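# Fit a round belt into both pulley grooves

## Task

Seat the round belt in the groove of each of the two pulleys, running straight between them rather than twisted into a figure eight.

## Robot and tools

Robot: two arms, left_arm and right_arm, each with a parallel two-finger gripper. Calibrated base poses in the scene frame: left_arm at (-0.021, +0.351, +0.010) m, quat_wxyz (+1.000, 0, 0, -0.002); right_arm at (+0.038, -0.312, +0.024) m, quat_wxyz (+1.000, 0, 0, -0.009). Joint ranges (rad): waist -2.618 to 3.054, shoulder 0.000 to 3.142, elbow 0.000 to 3.142 (straight at 2.901), wrist pitch -1.571 to 1.571, wrist yaw -1.571 to 1.571, wrist roll -2.094 to 2.094.

Frames. Scene frame: origin at table-top height, halfway between the nominal bases; +z up, +x out over the table, left_arm on the +y side (image left/right does not follow arm names). Each arm reports its hand pose, velocities, targets and wrist-camera pose in its own base frame; fixed cameras and the table use the scene frame. A gripper's fingers point along its +z and close along its y. end_effector_position is the spot between the pads, roughly 1 cm short of the tips. Printed poses may be off by a few cm, more at long reach.

Motion numbers. Every moving argument is a row of 14 numbers, each in [-1, 1]: left_arm dx, dy, dz, rx, ry, rz, opening, then the same seven for right_arm, always all 14 even if one arm is idle. dx..rz are offsets (not poses) from that arm's Hand target as it stood when the action or move began, along that arm's base axes; rx, ry, rz form one rotation vector, turning about the Hand target position. Scale: 1.0 = 0.6 m or 180 degrees. A translation longer than 1.0 is shortened along its direction. Opening is absolute: +1 fully open (0.094 m), -1 closed. Sending six zeros re-requests the present Hand target; a 0 opening is itself a command, so repeat the current opening to leave a gripper unchanged.

execute_actions(actions, cameras): actions is a list of actions; each action is up to 15 rows, one per 1/30 s step, and a short action keeps its final row for the remaining steps. Every row within an action counts from the action's start, not from the prior row; each new action counts from the new Hand target, so repeating an offset adds it again. Images appear only for an empty actions list or when cameras names them (["all"] for all, [] for none; an unknown name voids the call).

move(target, speed, blend, opening_speed, grip_force, blocking, cameras): straight-line gripper paths toward target, which is one 14-number row or a list of up to 15 rows, all offsets from the same starting Hand targets. speed: m/s, 0.002 to 2.9, default 0.25 (turn rate up to twice that in rad/s), one value or one per target. blend: metres of corner rounding per target; 0 means stop at each. opening_speed: per second on the -1..+1 scale, at least 0.2; use it to close gently. grip_force: newtons per pad, 10 to 50 (50 = full, the default at start), one value or one per arm; it persists, and lower forces close slowly. blocking=false returns after about 0.5 s while the move continues. A move lasts at least 0.5 s and is cut at 10 s. It ignores obstacles and the other arm; fast moves overshoot and strike harder. Keep paths away from an arm's own base (it can flip the shoulder posture). The result adds a move: line with the ending (done, off_target, moving, held, fault) and limits (paced = pose clipped, held = steps withheld). done means within 10 mm and 2 degrees; neither done nor off_target says anything about contact.

wait(seconds 0 to 10, cameras): lets time pass holding commands; a running move keeps going. stop(cameras): brakes a running move, needing some distance. zoom_image(camera, region [x0, y0, x1, y1] pixels, at most 504 by 504): enlarges part of a camera's newest image; cameras are cam_high, cam_low, cam_board, cam_idler, cam_left_wrist, cam_right_wrist, all 896x504. finished_scene(scene): closes the current scene with its number; irreversible, and the belt must stay seated without the robot.

Results. Hand target is the last commanded pose after clipping; grippers often rest short of it, and only a new command (even zeros) re-requests it, so send any remaining gap as an offset. Orientation commands are clipped to 40 degrees from the measured one per step. grip_measured uses the opening scale and reads slightly wide when empty, narrower than a held part when squeezing; grip_effort_nm is motor effort (negative closing), not pad force. Joint torques include the arm's own weight; numbers 1 to 3 wrap at ±28 N m. Joint velocities marked within noise means still. Tool commands shows present commands. Check position and tilt after each move, since friction and weight can leave grippers low, short or tilted.

Avoid: arm-to-arm contact or one gripper closing on the other's fingers (can fail the task); hitting fixed or heavy items hard; letting the belt fall or leave the table; releasing parts while they move; strong pushes against unreachable poses, which also heat motors (MOTOR HOT near 75 °C; at 90 °C the arm folds and idles, at 100 °C it collapses). End a push by commanding the target back past the gripper.

Each tool is called as name([rows], argument=value, ...), one row to a line, values as JSON.

## Session

execute_actions(actions=[])

Scene clock: 0.00 s.
left_arm: end_effector_position=(+0.4111, +0.0236, +0.0670) grip_measured=+1.000 grip_effort_nm=n/a end_effector_quat_wxyz=(+0.556, -0.044, +0.823, +0.108) | right_arm: end_effector_position=(+0.4131, -0.0182, +0.0609) grip_measured=+1.000 grip_effort_nm=n/a end_effector_quat_wxyz=(+0.556, +0.060, +0.818, -0.133)
Joint positions: left_arm=[-0.062 1.715 0.434 0.898 -0.286 0.024 0.094] | right_arm=[0.121 1.774 0.448 0.941 0.401 -0.006 0.094]
Joint velocities: within noise
Joint torques (N m): no reading
Motor temperatures (°C): left_arm=[27 27 27 31 25 26 27] | right_arm=[26 31 28 29 24 27 26]
Heat: left arm: 31 °C; right arm: 31 °C.
Hand target: left_arm +0.4157, +0.0234, +0.0779; +0.570, -0.047, +0.814, +0.106 | right_arm +0.4149, -0.0180, +0.0644; +0.560, +0.061, +0.816, -0.132
Tool commands: left_gripper/opening=+1.0 right_gripper/opening=+1.0

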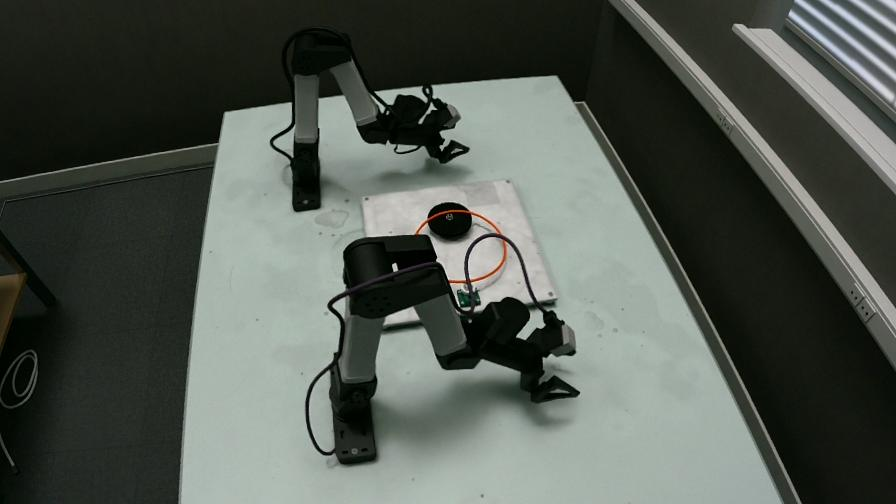

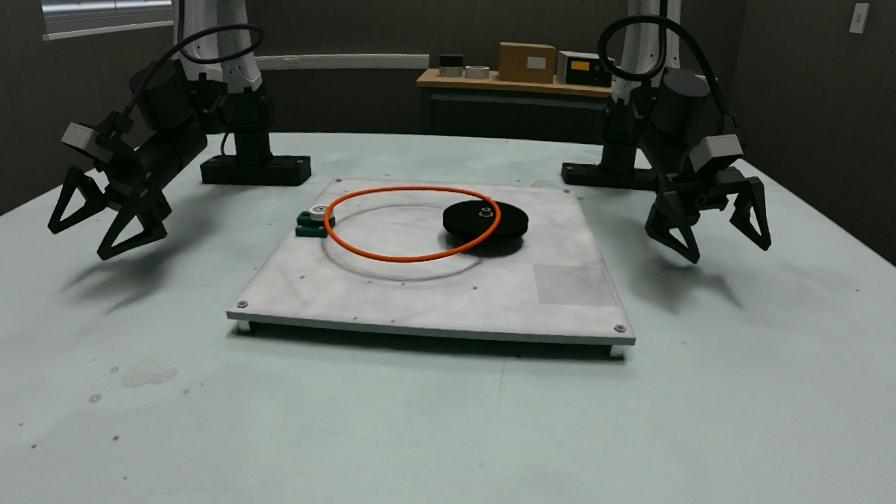

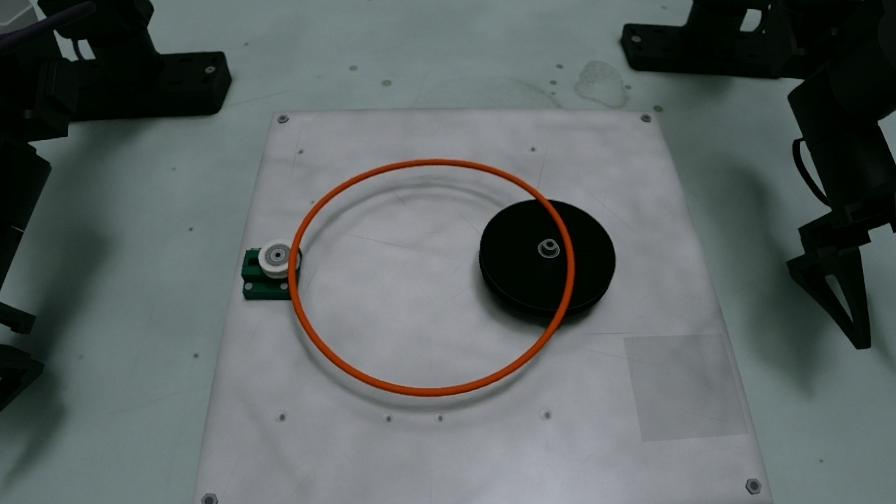

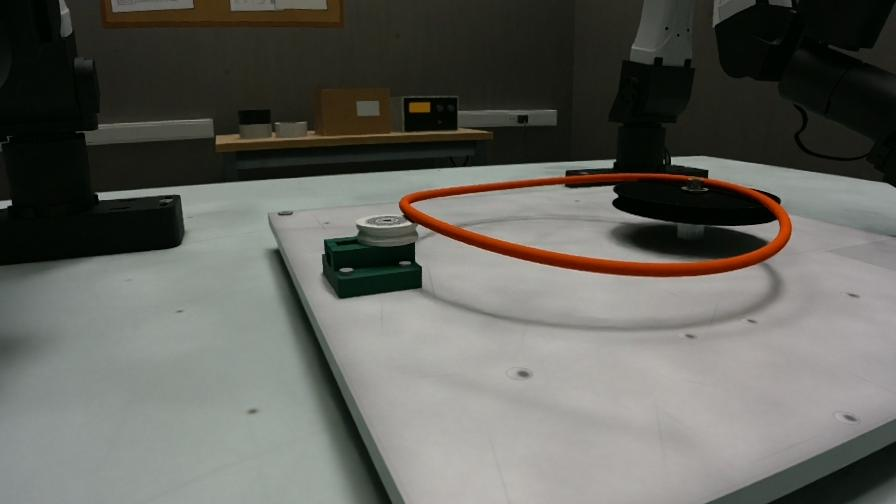

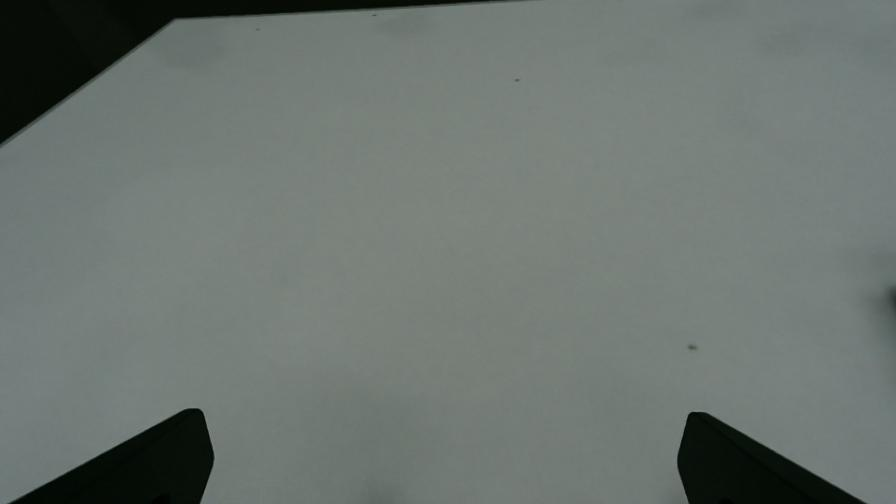

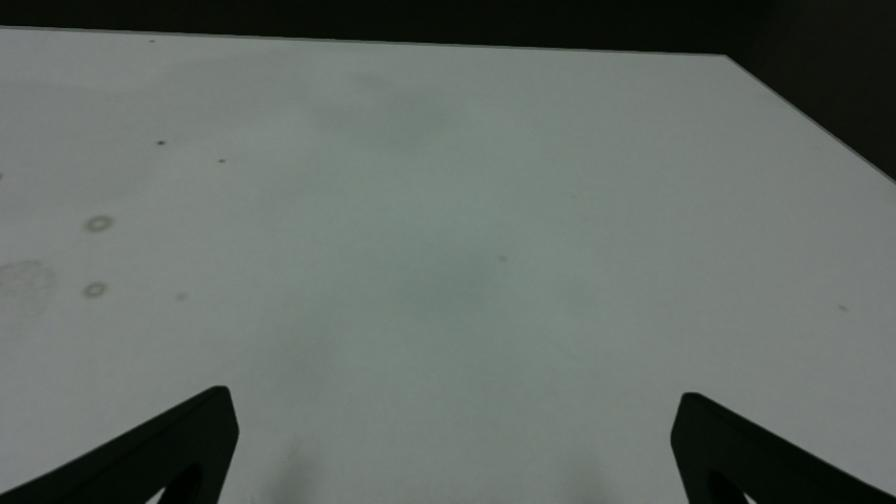

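zoom_image(camera="cam_idler", region=[300, 150, 560, 310])

zoom_image(camera="cam_board", region=[230, 140, 640, 410])

zoom_image(camera="cam_low", region=[280, 170, 560, 290])

zoom_image(camera="cam_idler", region=[580, 150, 820, 290])

Scaled by 1.938 from the camera's 896x504 image, which has a finer 1280x720 frame.

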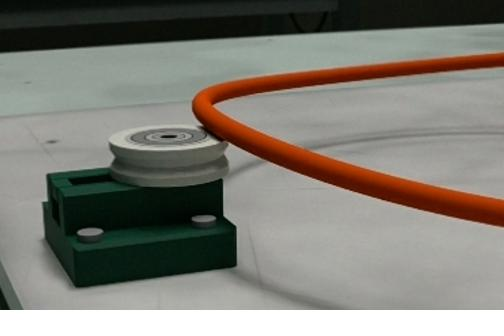

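Scaled by 1.229 from the camera's 896x504 image, which has a finer 1280x720 frame.

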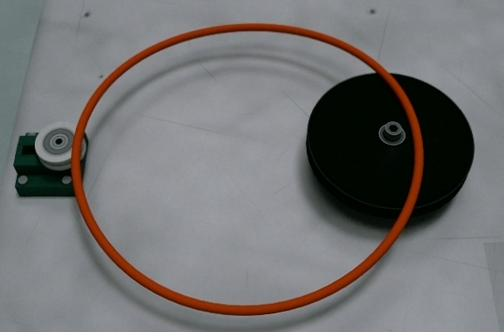

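Scaled by 1.800 from the camera's 896x504 image, which has a finer 1280x720 frame.

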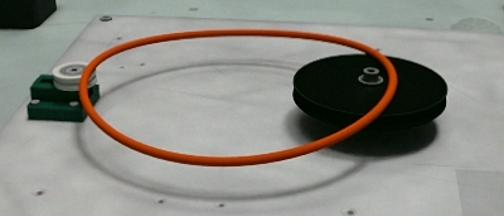

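Scaled by 2.100 from the camera's 896x504 image, which has a finer 1280x720 frame.

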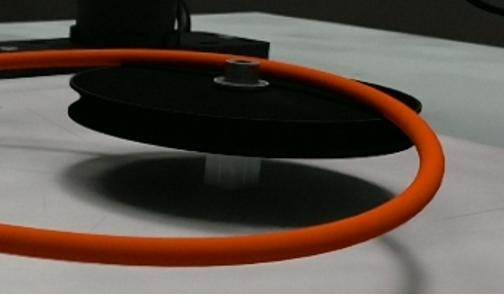

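move([
  [0,0,0,0,0,0,1,-0.04,0.1,0.15,-0.01,0.1,0.1,0],
  [0,0,0,0,0,0,1,-0.079,0.461,0.133,-0.032,0.29,0.288,-0.2],
], blend=[0.03,0], cameras=["all"])

Scene clock: 20.47 s.
left_arm: end_effector_position=(+0.4111, +0.0236, +0.0669) grip_measured=+1.000 grip_effort_nm=0.02 end_effector_quat_wxyz=(+0.556, -0.044, +0.823, +0.108) | right_arm: end_effector_position=(+0.3660, +0.2531, +0.1418) grip_measured=-0.198 grip_effort_nm=-0.07 end_effector_quat_wxyz=(+0.161, -0.373, +0.912, +0.059)
Joint positions: left_arm=[-0.062 1.715 0.434 0.898 -0.286 0.024 0.094] | right_arm=[0.585 1.92 1.735 -1.046 -0.051 -0.182 0.038]
Joint torques (N m): left_arm=[0.13 -6.69 5.5 1.96 -0.01 0.09] | right_arm=[-0.09 -7.38 9.02 0.92 -0.15 0.02]
Motor temperatures (°C): left_arm=[27 30 28 37 25 26 27] | right_arm=[26 33 30 33 24 27 26]
Heat: left arm: 37 °C; right arm: 33 °C.
Hand target: left_arm +0.4157, +0.0234, +0.0779; +0.570, -0.047, +0.814, +0.106 | right_arm +0.3675, +0.2587, +0.1443; +0.160, -0.378, +0.909, +0.066
Off the commanded pose: left_arm 0.012 m, 2 deg | right_arm 0.006 m, 1 deg.
move: off_target (left_arm)
camera_calibration:
cam_left_wrist: T_world_to_cam=[[0.194852, -0.972196, -0.129877, -0.0495309], [-0.714449, -0.0499591, -0.697901, 0.382533], [0.672008, 0.228778, -0.704319, -0.148111], [0, 0, 0, 1]] pos_world=[0.382484, 0.00484196, 0.15622]
cam_right_wrist: T_world_to_cam=[[0.698445, -0.715495, 0.015541, -0.0747166], [-0.713736, -0.694808, 0.0884424, 0.463314], [-0.052482, -0.0728643, -0.99596, 0.269787], [0, 0, 0, 1]] pos_world=[0.397028, 0.288113, 0.228882]

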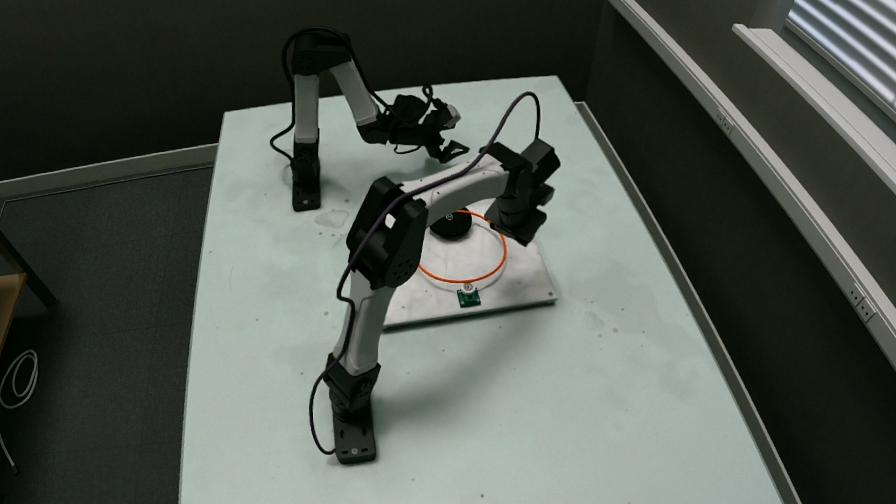

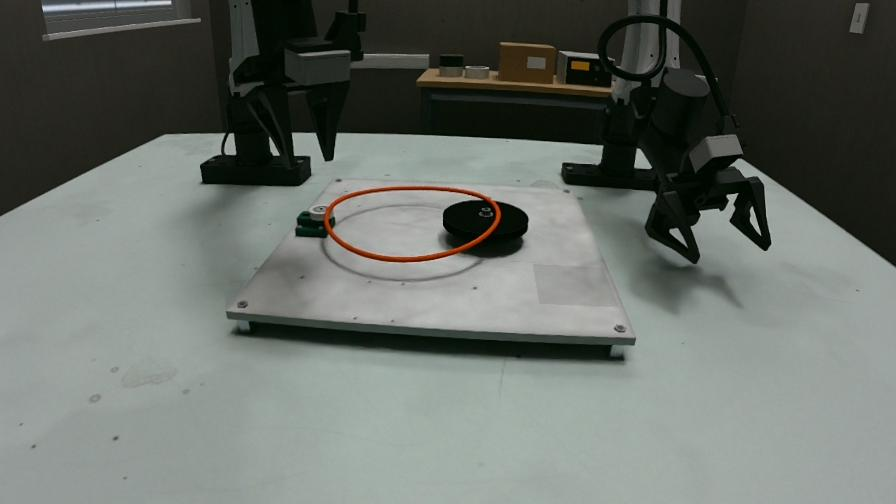

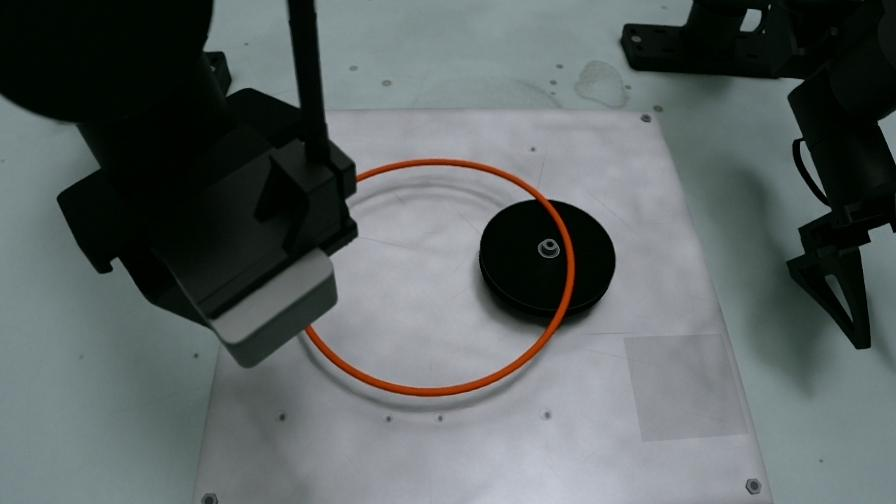

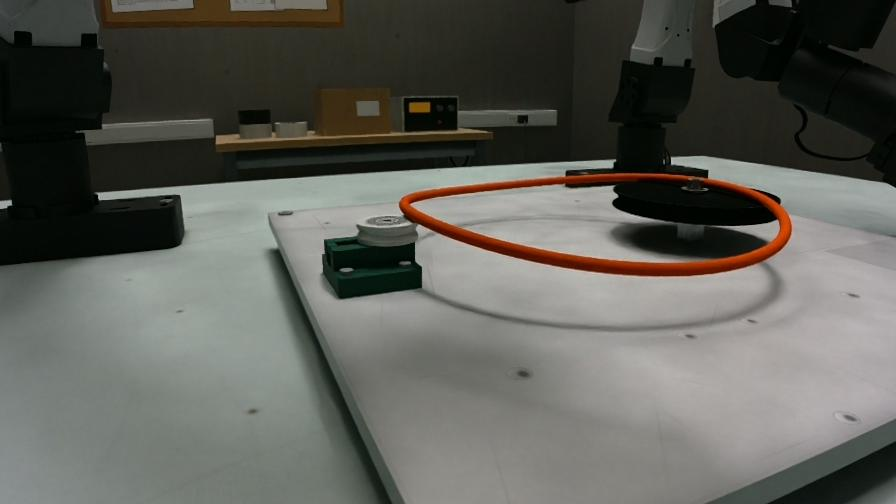

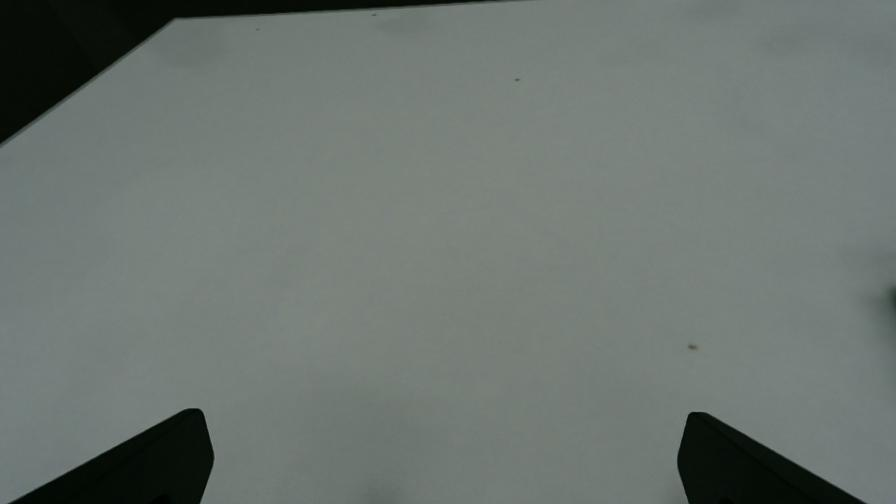

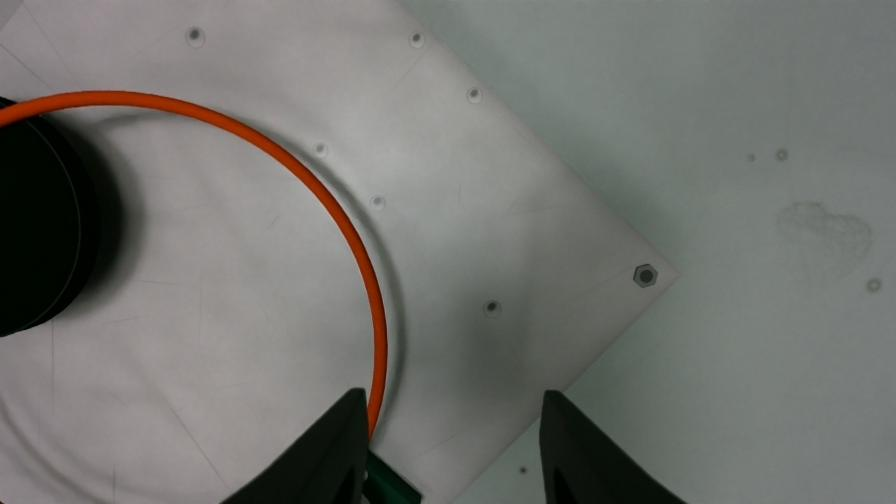

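move(target=[0,0,0,0,0,0,1,-0.035,0.02,-0.085,0,0,0,-0.36], cameras=["cam_right_wrist","cam_idler","cam_low"])

Scene clock: 39.27 s.
left_arm: end_effector_position=(+0.4111, +0.0236, +0.0669) grip_measured=+1.000 grip_effort_nm=0.02 end_effector_quat_wxyz=(+0.556, -0.044, +0.823, +0.108) | right_arm: end_effector_position=(+0.3463, +0.2700, +0.0891) grip_measured=-0.358 grip_effort_nm=-0.07 end_effector_quat_wxyz=(+0.151, -0.382, +0.910, +0.065)
Joint positions: left_arm=[-0.062 1.715 0.434 0.898 -0.286 0.024 0.094] | right_arm=[0.642 1.92 1.53 -0.855 -0.051 -0.144 0.03]
Joint torques (N m): left_arm=[0.13 -6.69 5.52 1.96 -0.02 0.09] | right_arm=[-0.09 -9.94 5.49 1.11 0.01 0.15]
Heat: left arm: 40 °C; right arm: 36 °C.
Hand target: left_arm +0.4157, +0.0234, +0.0779; +0.570, -0.047, +0.814, +0.106 | right_arm +0.3464, +0.2706, +0.0932; +0.160, -0.378, +0.909, +0.066
Off the commanded pose: left_arm 0.012 m, 2 deg | right_arm 0.004 m, 1 deg.
move: off_target (left_arm)
camera_calibration:
cam_right_wrist: T_world_to_cam=[[0.713636, -0.700517, 0.00061201, -0.0560948], [-0.696875, -0.709836, 0.102463, 0.462662], [-0.0713427, -0.0735478, -0.994737, 0.224141], [0, 0, 0, 1]] pos_world=[0.37844, 0.305604, 0.17559]
Images, in order (width x height): cam_low 896x504, cam_idler 896x504, cam_right_wrist 896x504.

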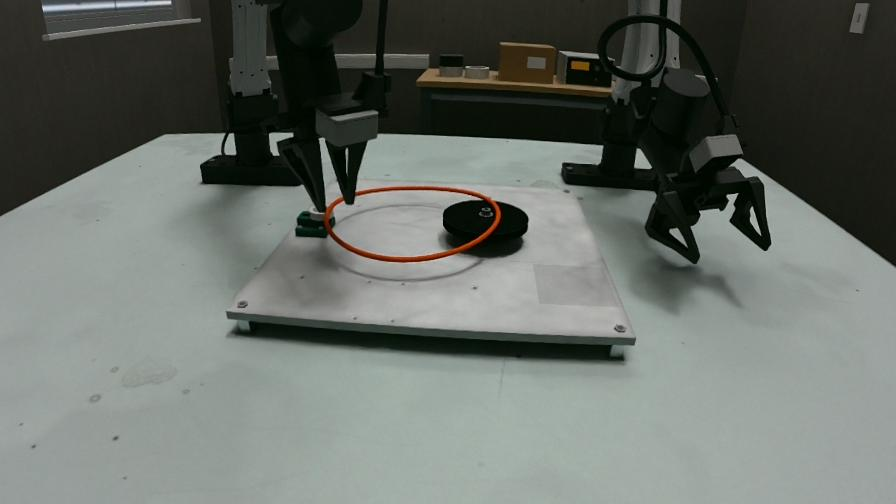

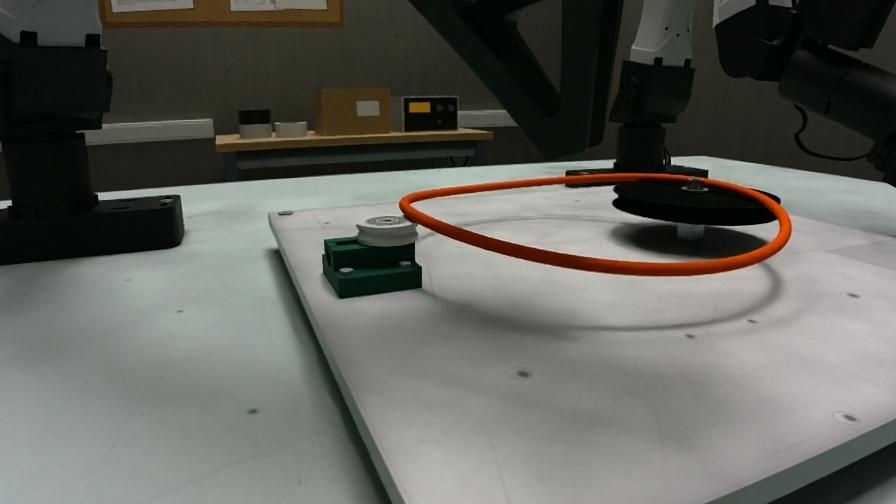

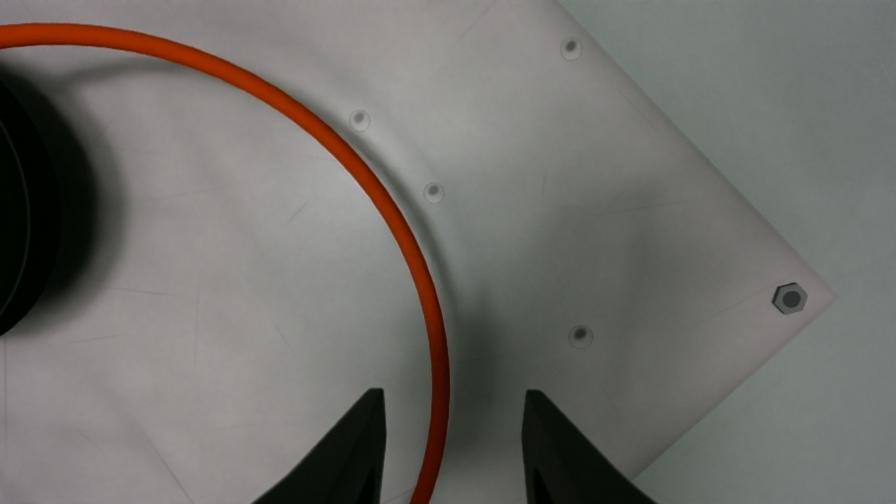

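move(target=[0,0,0,0,0,0,1,-0.003,0.003,-0.067,0,0,0,-0.36], speed=0.1, cameras=["cam_right_wrist","cam_idler","cam_low"])

zoom_image(camera="cam_idler", region=[300, 100, 720, 310])

Scene clock: 45.93 s.
left_arm: end_effector_position=(+0.4111, +0.0236, +0.0669) grip_measured=+1.000 grip_effort_nm=0.02 end_effector_quat_wxyz=(+0.556, -0.044, +0.823, +0.108) | right_arm: end_effector_position=(+0.3471, +0.2706, +0.0621) grip_measured=-0.358 grip_effort_nm=-0.07 end_effector_quat_wxyz=(+0.165, -0.378, +0.908, +0.069)
Joint positions: left_arm=[-0.062 1.715 0.434 0.898 -0.286 0.024 0.094] | right_arm=[0.642 1.92 1.41 -0.704 -0.051 -0.138 0.03]
Joint torques (N m): left_arm=[0.13 -6.71 5.5 1.96 -0.02 0.09] | right_arm=[0.49 -7.36 5.16 1.22 0.09 0.2]
Motor temperatures (°C): left_arm=[27 31 29 41 25 25 27] | right_arm=[26 38 33 31 24 27 26]
Heat: left arm: 41 °C; right arm: 38 °C.
Hand target: left_arm +0.4157, +0.0234, +0.0779; +0.570, -0.047, +0.814, +0.106 | right_arm +0.3447, +0.2725, +0.0531; +0.160, -0.378, +0.909, +0.066
Off the commanded pose: left_arm 0.012 m, 2 deg | right_arm 0.010 m, 1 deg.
move: off_target (left_arm)
camera_calibration:
cam_right_wrist: T_world_to_cam=[[0.709307, -0.704892, 0.00311543, -0.0536854], [-0.703242, -0.70733, 0.0716509, 0.469881], [-0.0483025, -0.0530134, -0.997425, 0.183977], [0, 0, 0, 1]] pos_world=[0.377406, 0.304272, 0.150003]
Images, in order (width x height): cam_low 896x504, cam_idler 896x504, cam_right_wrist 896x504.

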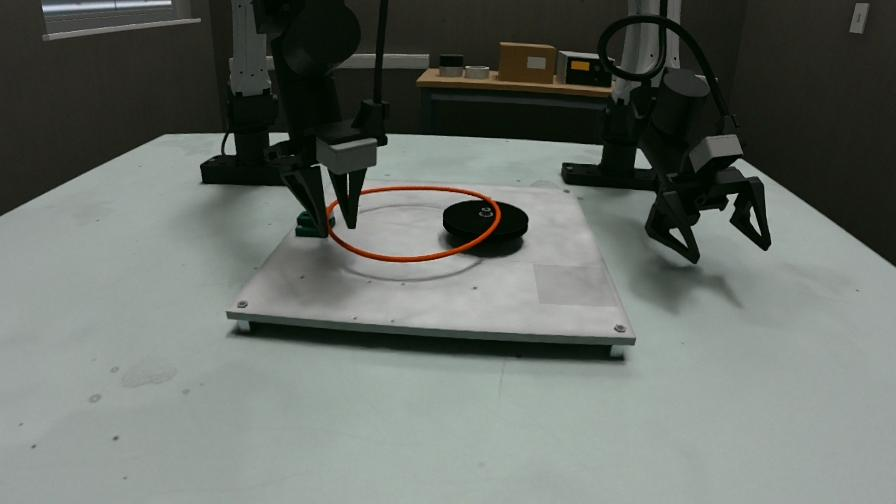

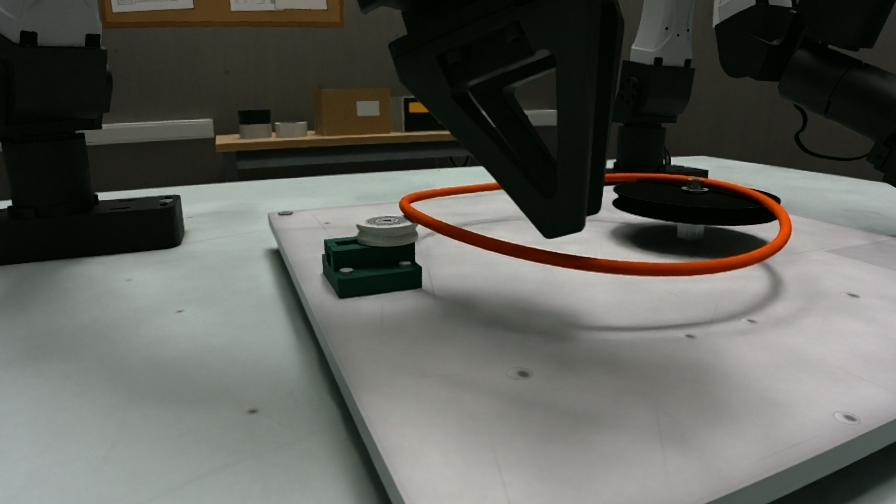

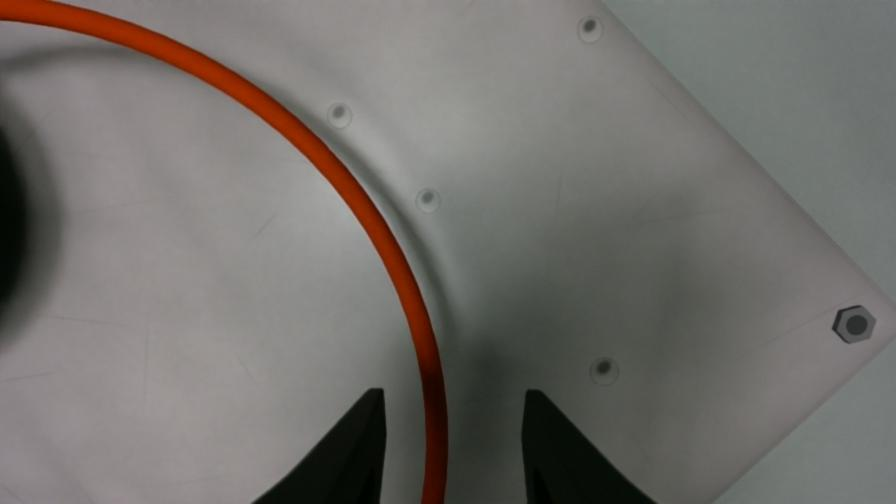

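Scaled by 1.200 from the camera's 896x504 image, which has a finer 1280x720 frame.

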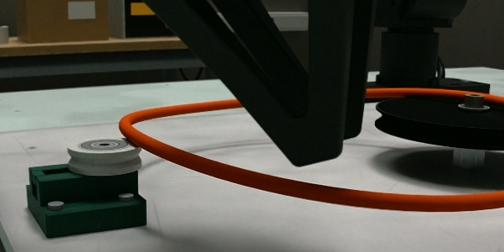

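move(target=[0,0,0,0,0,0,1,-0.010,0.005,-0.030,0,0,0,-0.36], speed=0.1, cameras=["cam_right_wrist","cam_idler","cam_low"])

zoom_image(camera="cam_idler", region=[300, 100, 720, 310])

Scene clock: 47.63 s.
left_arm: end_effector_position=(+0.4111, +0.0236, +0.0669) grip_measured=+1.000 grip_effort_nm=0.02 end_effector_quat_wxyz=(+0.556, -0.044, +0.823, +0.108) | right_arm: end_effector_position=(+0.3401, +0.2751, +0.0430) grip_measured=-0.358 grip_effort_nm=-0.07 end_effector_quat_wxyz=(+0.163, -0.379, +0.908, +0.071)
Joint positions: left_arm=[-0.062 1.715 0.434 0.898 -0.286 0.024 0.094] | right_arm=[0.66 1.934 1.351 -0.633 -0.051 -0.123 0.03]
Joint torques (N m): left_arm=[0.13 -6.69 5.5 1.96 -0.02 0.08] | right_arm=[0.32 -7.36 5.33 1.23 0.13 0.18]
Heat: left arm: 41 °C; right arm: 38 °C.
Hand target: left_arm +0.4157, +0.0234, +0.0779; +0.570, -0.047, +0.814, +0.106 | right_arm +0.3387, +0.2754, +0.0350; +0.160, -0.378, +0.909, +0.066
Off the commanded pose: left_arm 0.012 m, 2 deg | right_arm 0.008 m, 1 deg.
move: off_target (left_arm)
camera_calibration:
cam_right_wrist: T_world_to_cam=[[0.712072, -0.702102, -0.00248244, -0.0469335], [-0.700048, -0.710251, 0.0740004, 0.469067], [-0.053719, -0.0509558, -0.997255, 0.166091], [0, 0, 0, 1]] pos_world=[0.370712, 0.308667, 0.130808]
Images, in order (width x height): cam_low 896x504, cam_idler 896x504, cam_right_wrist 896x504.

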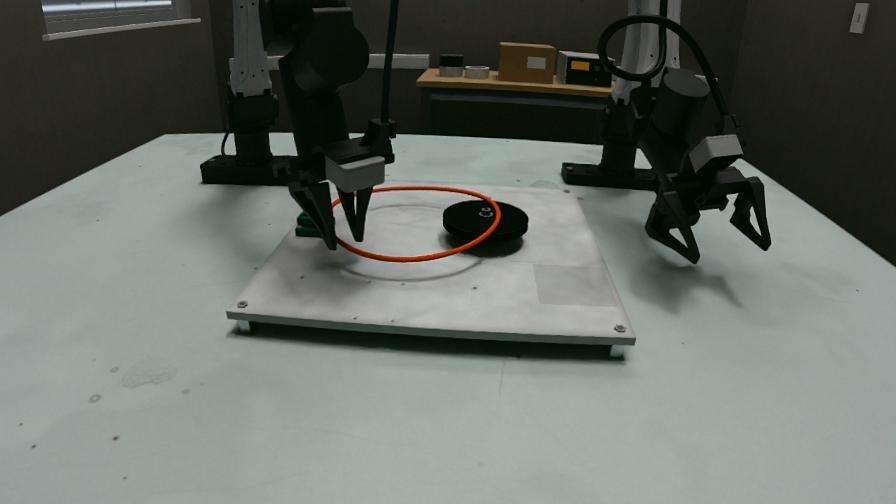

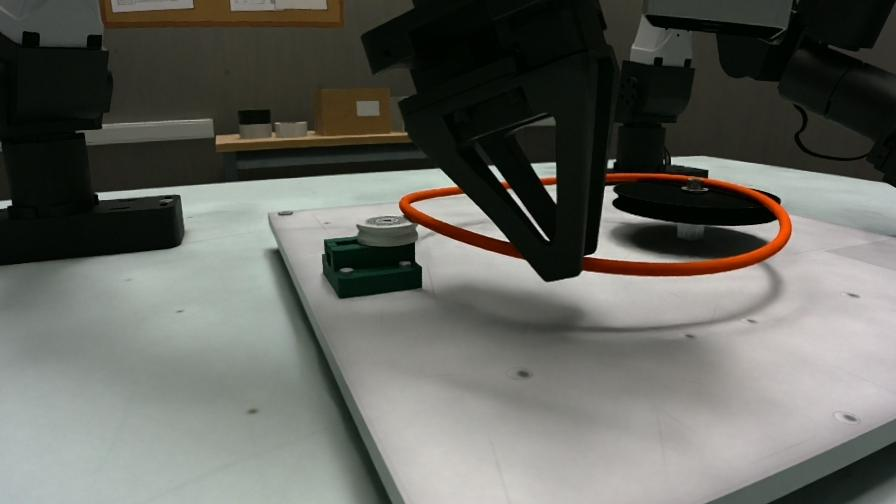

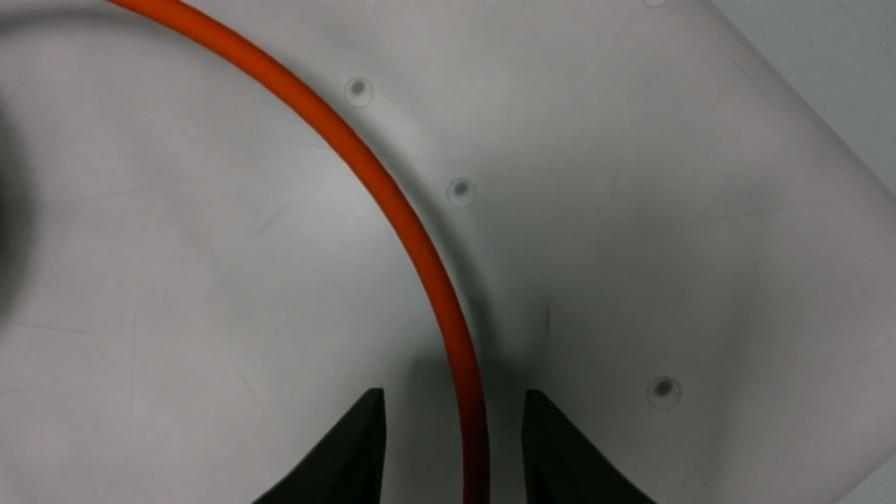

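Scaled by 1.200 from the camera's 896x504 image, which has a finer 1280x720 frame.

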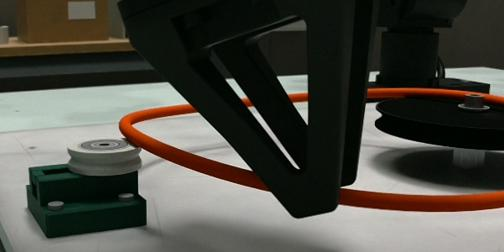

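move([
  [0,0,0,0,0,0,1,0.005,-0.005,-0.003,0,0,0,-0.36],
  [0,0,0,0,0,0,1,0.005,-0.005,-0.003,0,0,0,-0.95],
], speed=0.1, opening_speed=0.5, cameras=["cam_right_wrist","cam_idler","cam_low"])

Scene clock: 50.40 s.
left_arm: end_effector_position=(+0.4111, +0.0236, +0.0669) grip_measured=+1.000 grip_effort_nm=0.02 end_effector_quat_wxyz=(+0.556, -0.044, +0.823, +0.108) | right_arm: end_effector_position=(+0.3411, +0.2759, +0.0435) grip_measured=-0.905 grip_effort_nm=-0.96 end_effector_quat_wxyz=(+0.166, -0.379, +0.907, +0.072)
Joint positions: left_arm=[-0.062 1.715 0.434 0.898 -0.286 0.024 0.094] | right_arm=[0.66 1.934 1.351 -0.627 -0.051 -0.123 0.004]
Joint torques (N m): left_arm=[0.13 -6.68 5.49 1.96 -0.02 0.09] | right_arm=[-0.49 -7.1 5.44 1.23 0.09 0.11]
Heat: left arm: 41 °C; right arm: 38 °C.
Hand target: left_arm +0.4157, +0.0234, +0.0779; +0.570, -0.047, +0.814, +0.106 | right_arm +0.3417, +0.2723, +0.0332; +0.160, -0.378, +0.909, +0.066
Off the commanded pose: left_arm 0.012 m, 2 deg | right_arm 0.011 m, 1 deg.
move: off_target (left_arm, right_arm); target 2's new opening was sent with right_arm's hand 0.011 m and 1 deg from that target
camera_calibration:
cam_right_wrist: T_world_to_cam=[[0.712073, -0.702104, -0.0017315, -0.0471761], [-0.700379, -0.710492, 0.0683415, 0.470785], [-0.049213, -0.0474514, -0.99766, 0.16425], [0, 0, 0, 1]] pos_world=[0.371404, 0.309161, 0.131609]
Images, in order (width x height): cam_low 896x504, cam_idler 896x504, cam_right_wrist 896x504.

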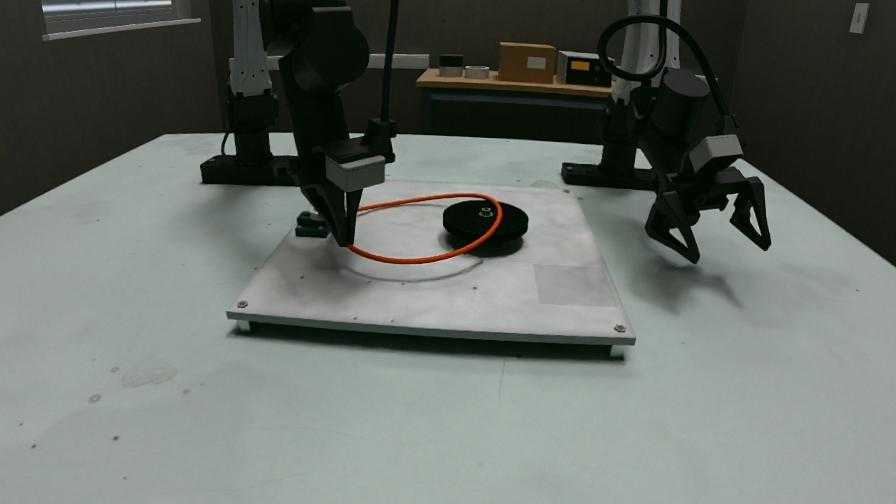

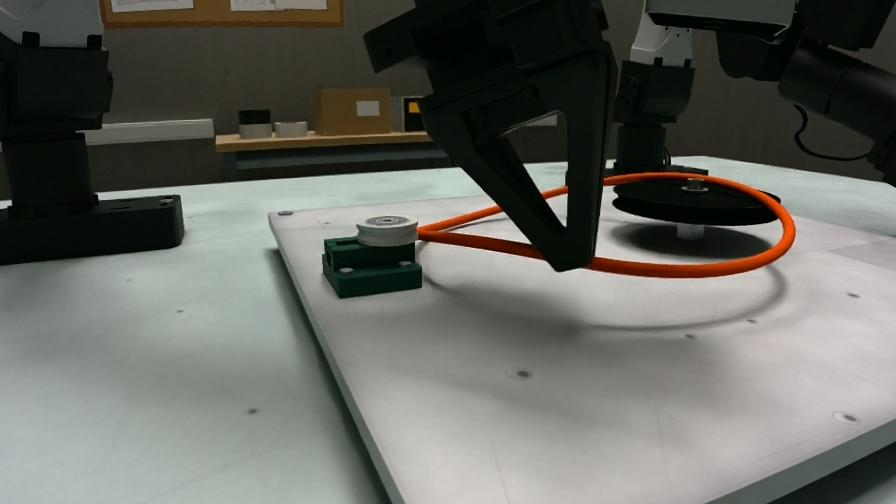

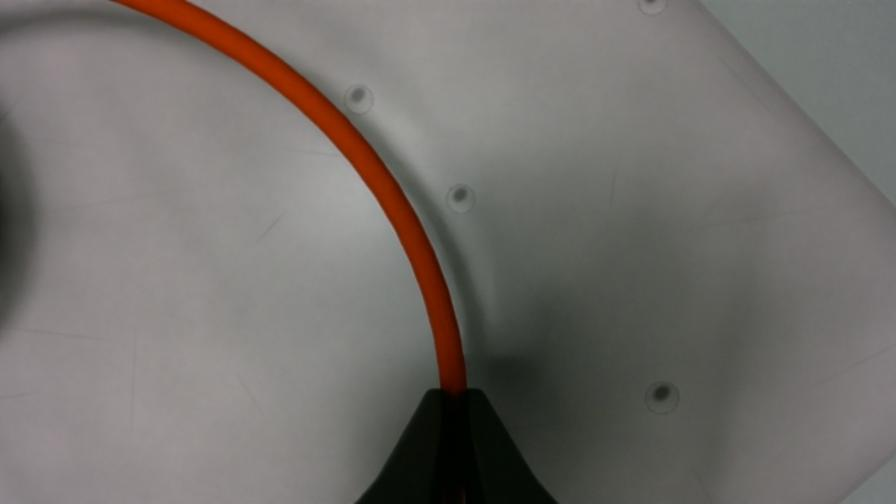

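move([
  [0,0,0,0,0,0,1,0,0,0.06,0,0,0,-0.95],
  [0,0,0,0,0,0,1,0,0.1,0.06,0,0,0,-0.95],
], speed=0.1, cameras=["all"])

Scene clock: 53.17 s.
left_arm: end_effector_position=(+0.4111, +0.0236, +0.0669) grip_measured=+1.000 grip_effort_nm=0.02 end_effector_quat_wxyz=(+0.556, -0.044, +0.823, +0.108) | right_arm: end_effector_position=(+0.3369, +0.3293, +0.0672) grip_measured=-0.907 grip_effort_nm=-1.01 end_effector_quat_wxyz=(+0.156, -0.382, +0.908, +0.071)
Joint positions: left_arm=[-0.062 1.715 0.434 0.898 -0.286 0.024 0.094] | right_arm=[0.767 2.042 1.61 -0.795 -0.02 -0.027 0.004]
Joint torques (N m): left_arm=[0.13 -6.69 5.49 1.96 -0.02 0.08] | right_arm=[-0.2 -8.29 8.83 0.96 0.19 0.26]
Heat: left arm: 41 °C; right arm: 38 °C.
Hand target: left_arm +0.4157, +0.0234, +0.0779; +0.570, -0.047, +0.814, +0.106 | right_arm +0.3416, +0.3324, +0.0692; +0.160, -0.378, +0.909, +0.066
Off the commanded pose: left_arm 0.012 m, 2 deg | right_arm 0.006 m, 1 deg.
move: off_target (left_arm)
camera_calibration:
cam_left_wrist: T_world_to_cam=[[0.194852, -0.972196, -0.129877, -0.0495309], [-0.714449, -0.0499591, -0.697901, 0.382533], [0.672008, 0.228778, -0.704319, -0.148111], [0, 0, 0, 1]] pos_world=[0.382484, 0.00484196, 0.15622]
cam_right_wrist: T_world_to_cam=[[0.716098, -0.697964, -0.00706883, -0.00897585], [-0.69485, -0.71379, 0.0876793, 0.50198], [-0.0662427, -0.0578751, -0.996124, 0.199254], [0, 0, 0, 1]] pos_world=[0.368427, 0.363576, 0.154405]

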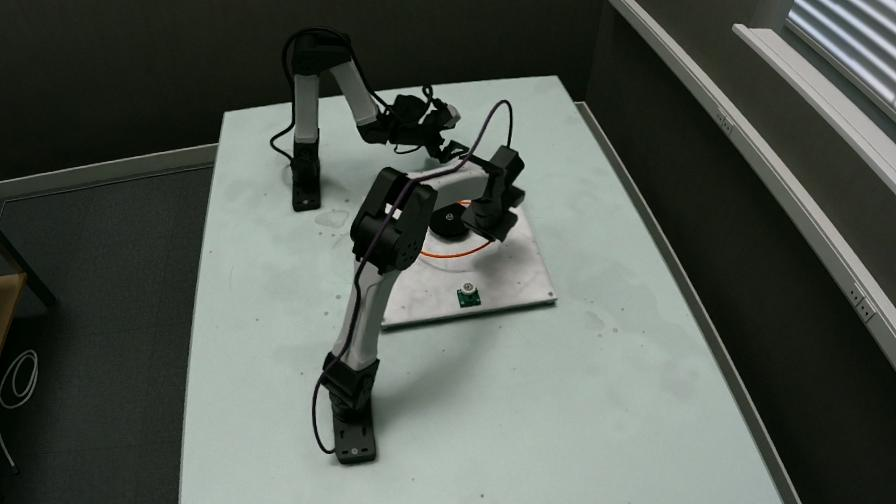

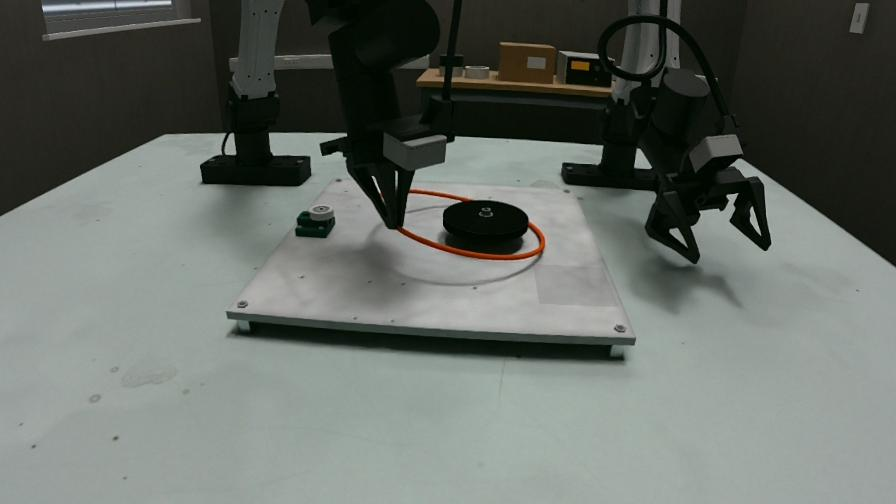

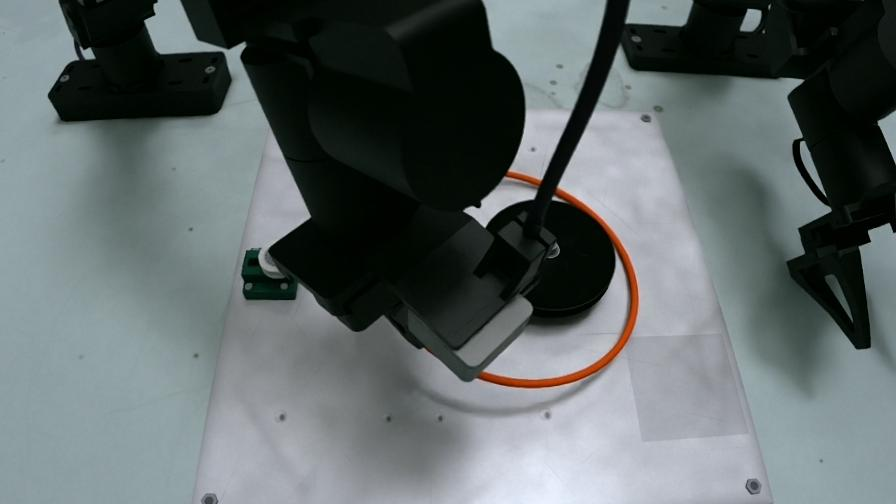

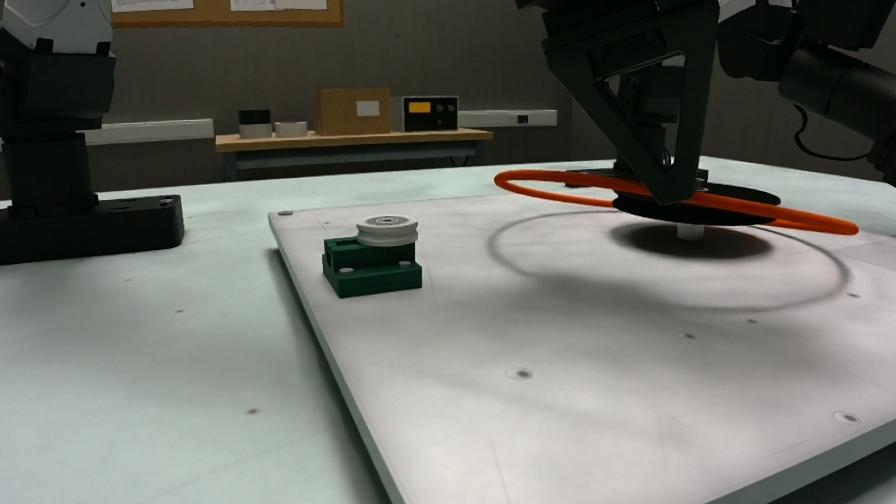

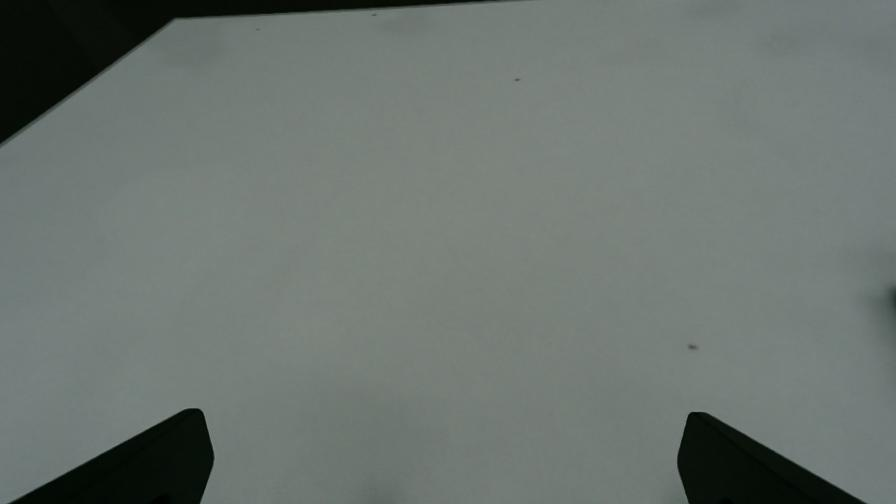

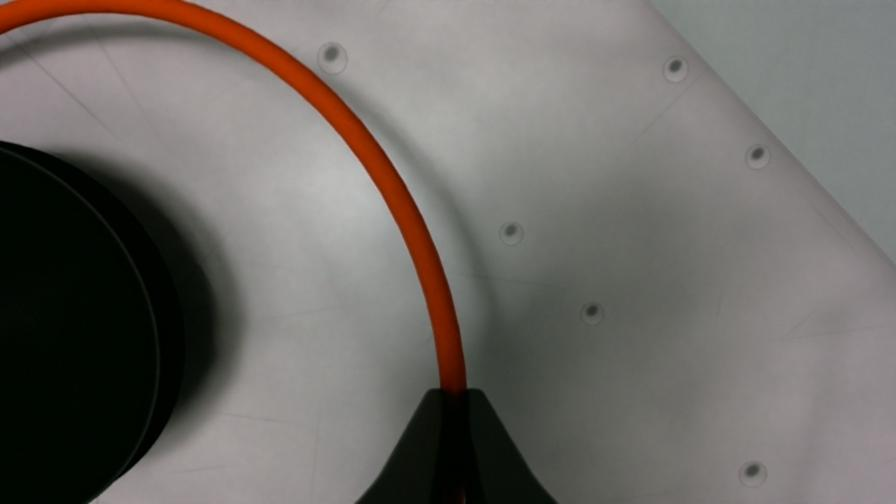

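zoom_image(camera="cam_low", region=[380, 170, 570, 280])

zoom_image(camera="cam_idler", region=[480, 130, 870, 290])

Scaled by 2.653 from the camera's 896x504 image, which has a finer 1280x720 frame.

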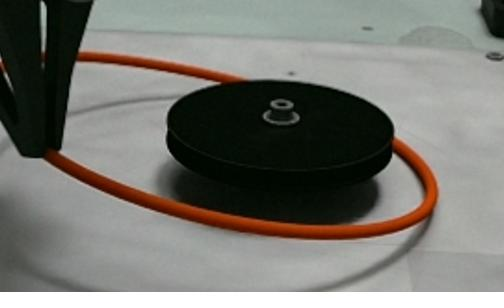

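Scaled by 1.292 from the camera's 896x504 image, which has a finer 1280x720 frame.

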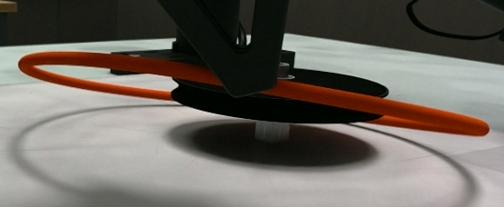

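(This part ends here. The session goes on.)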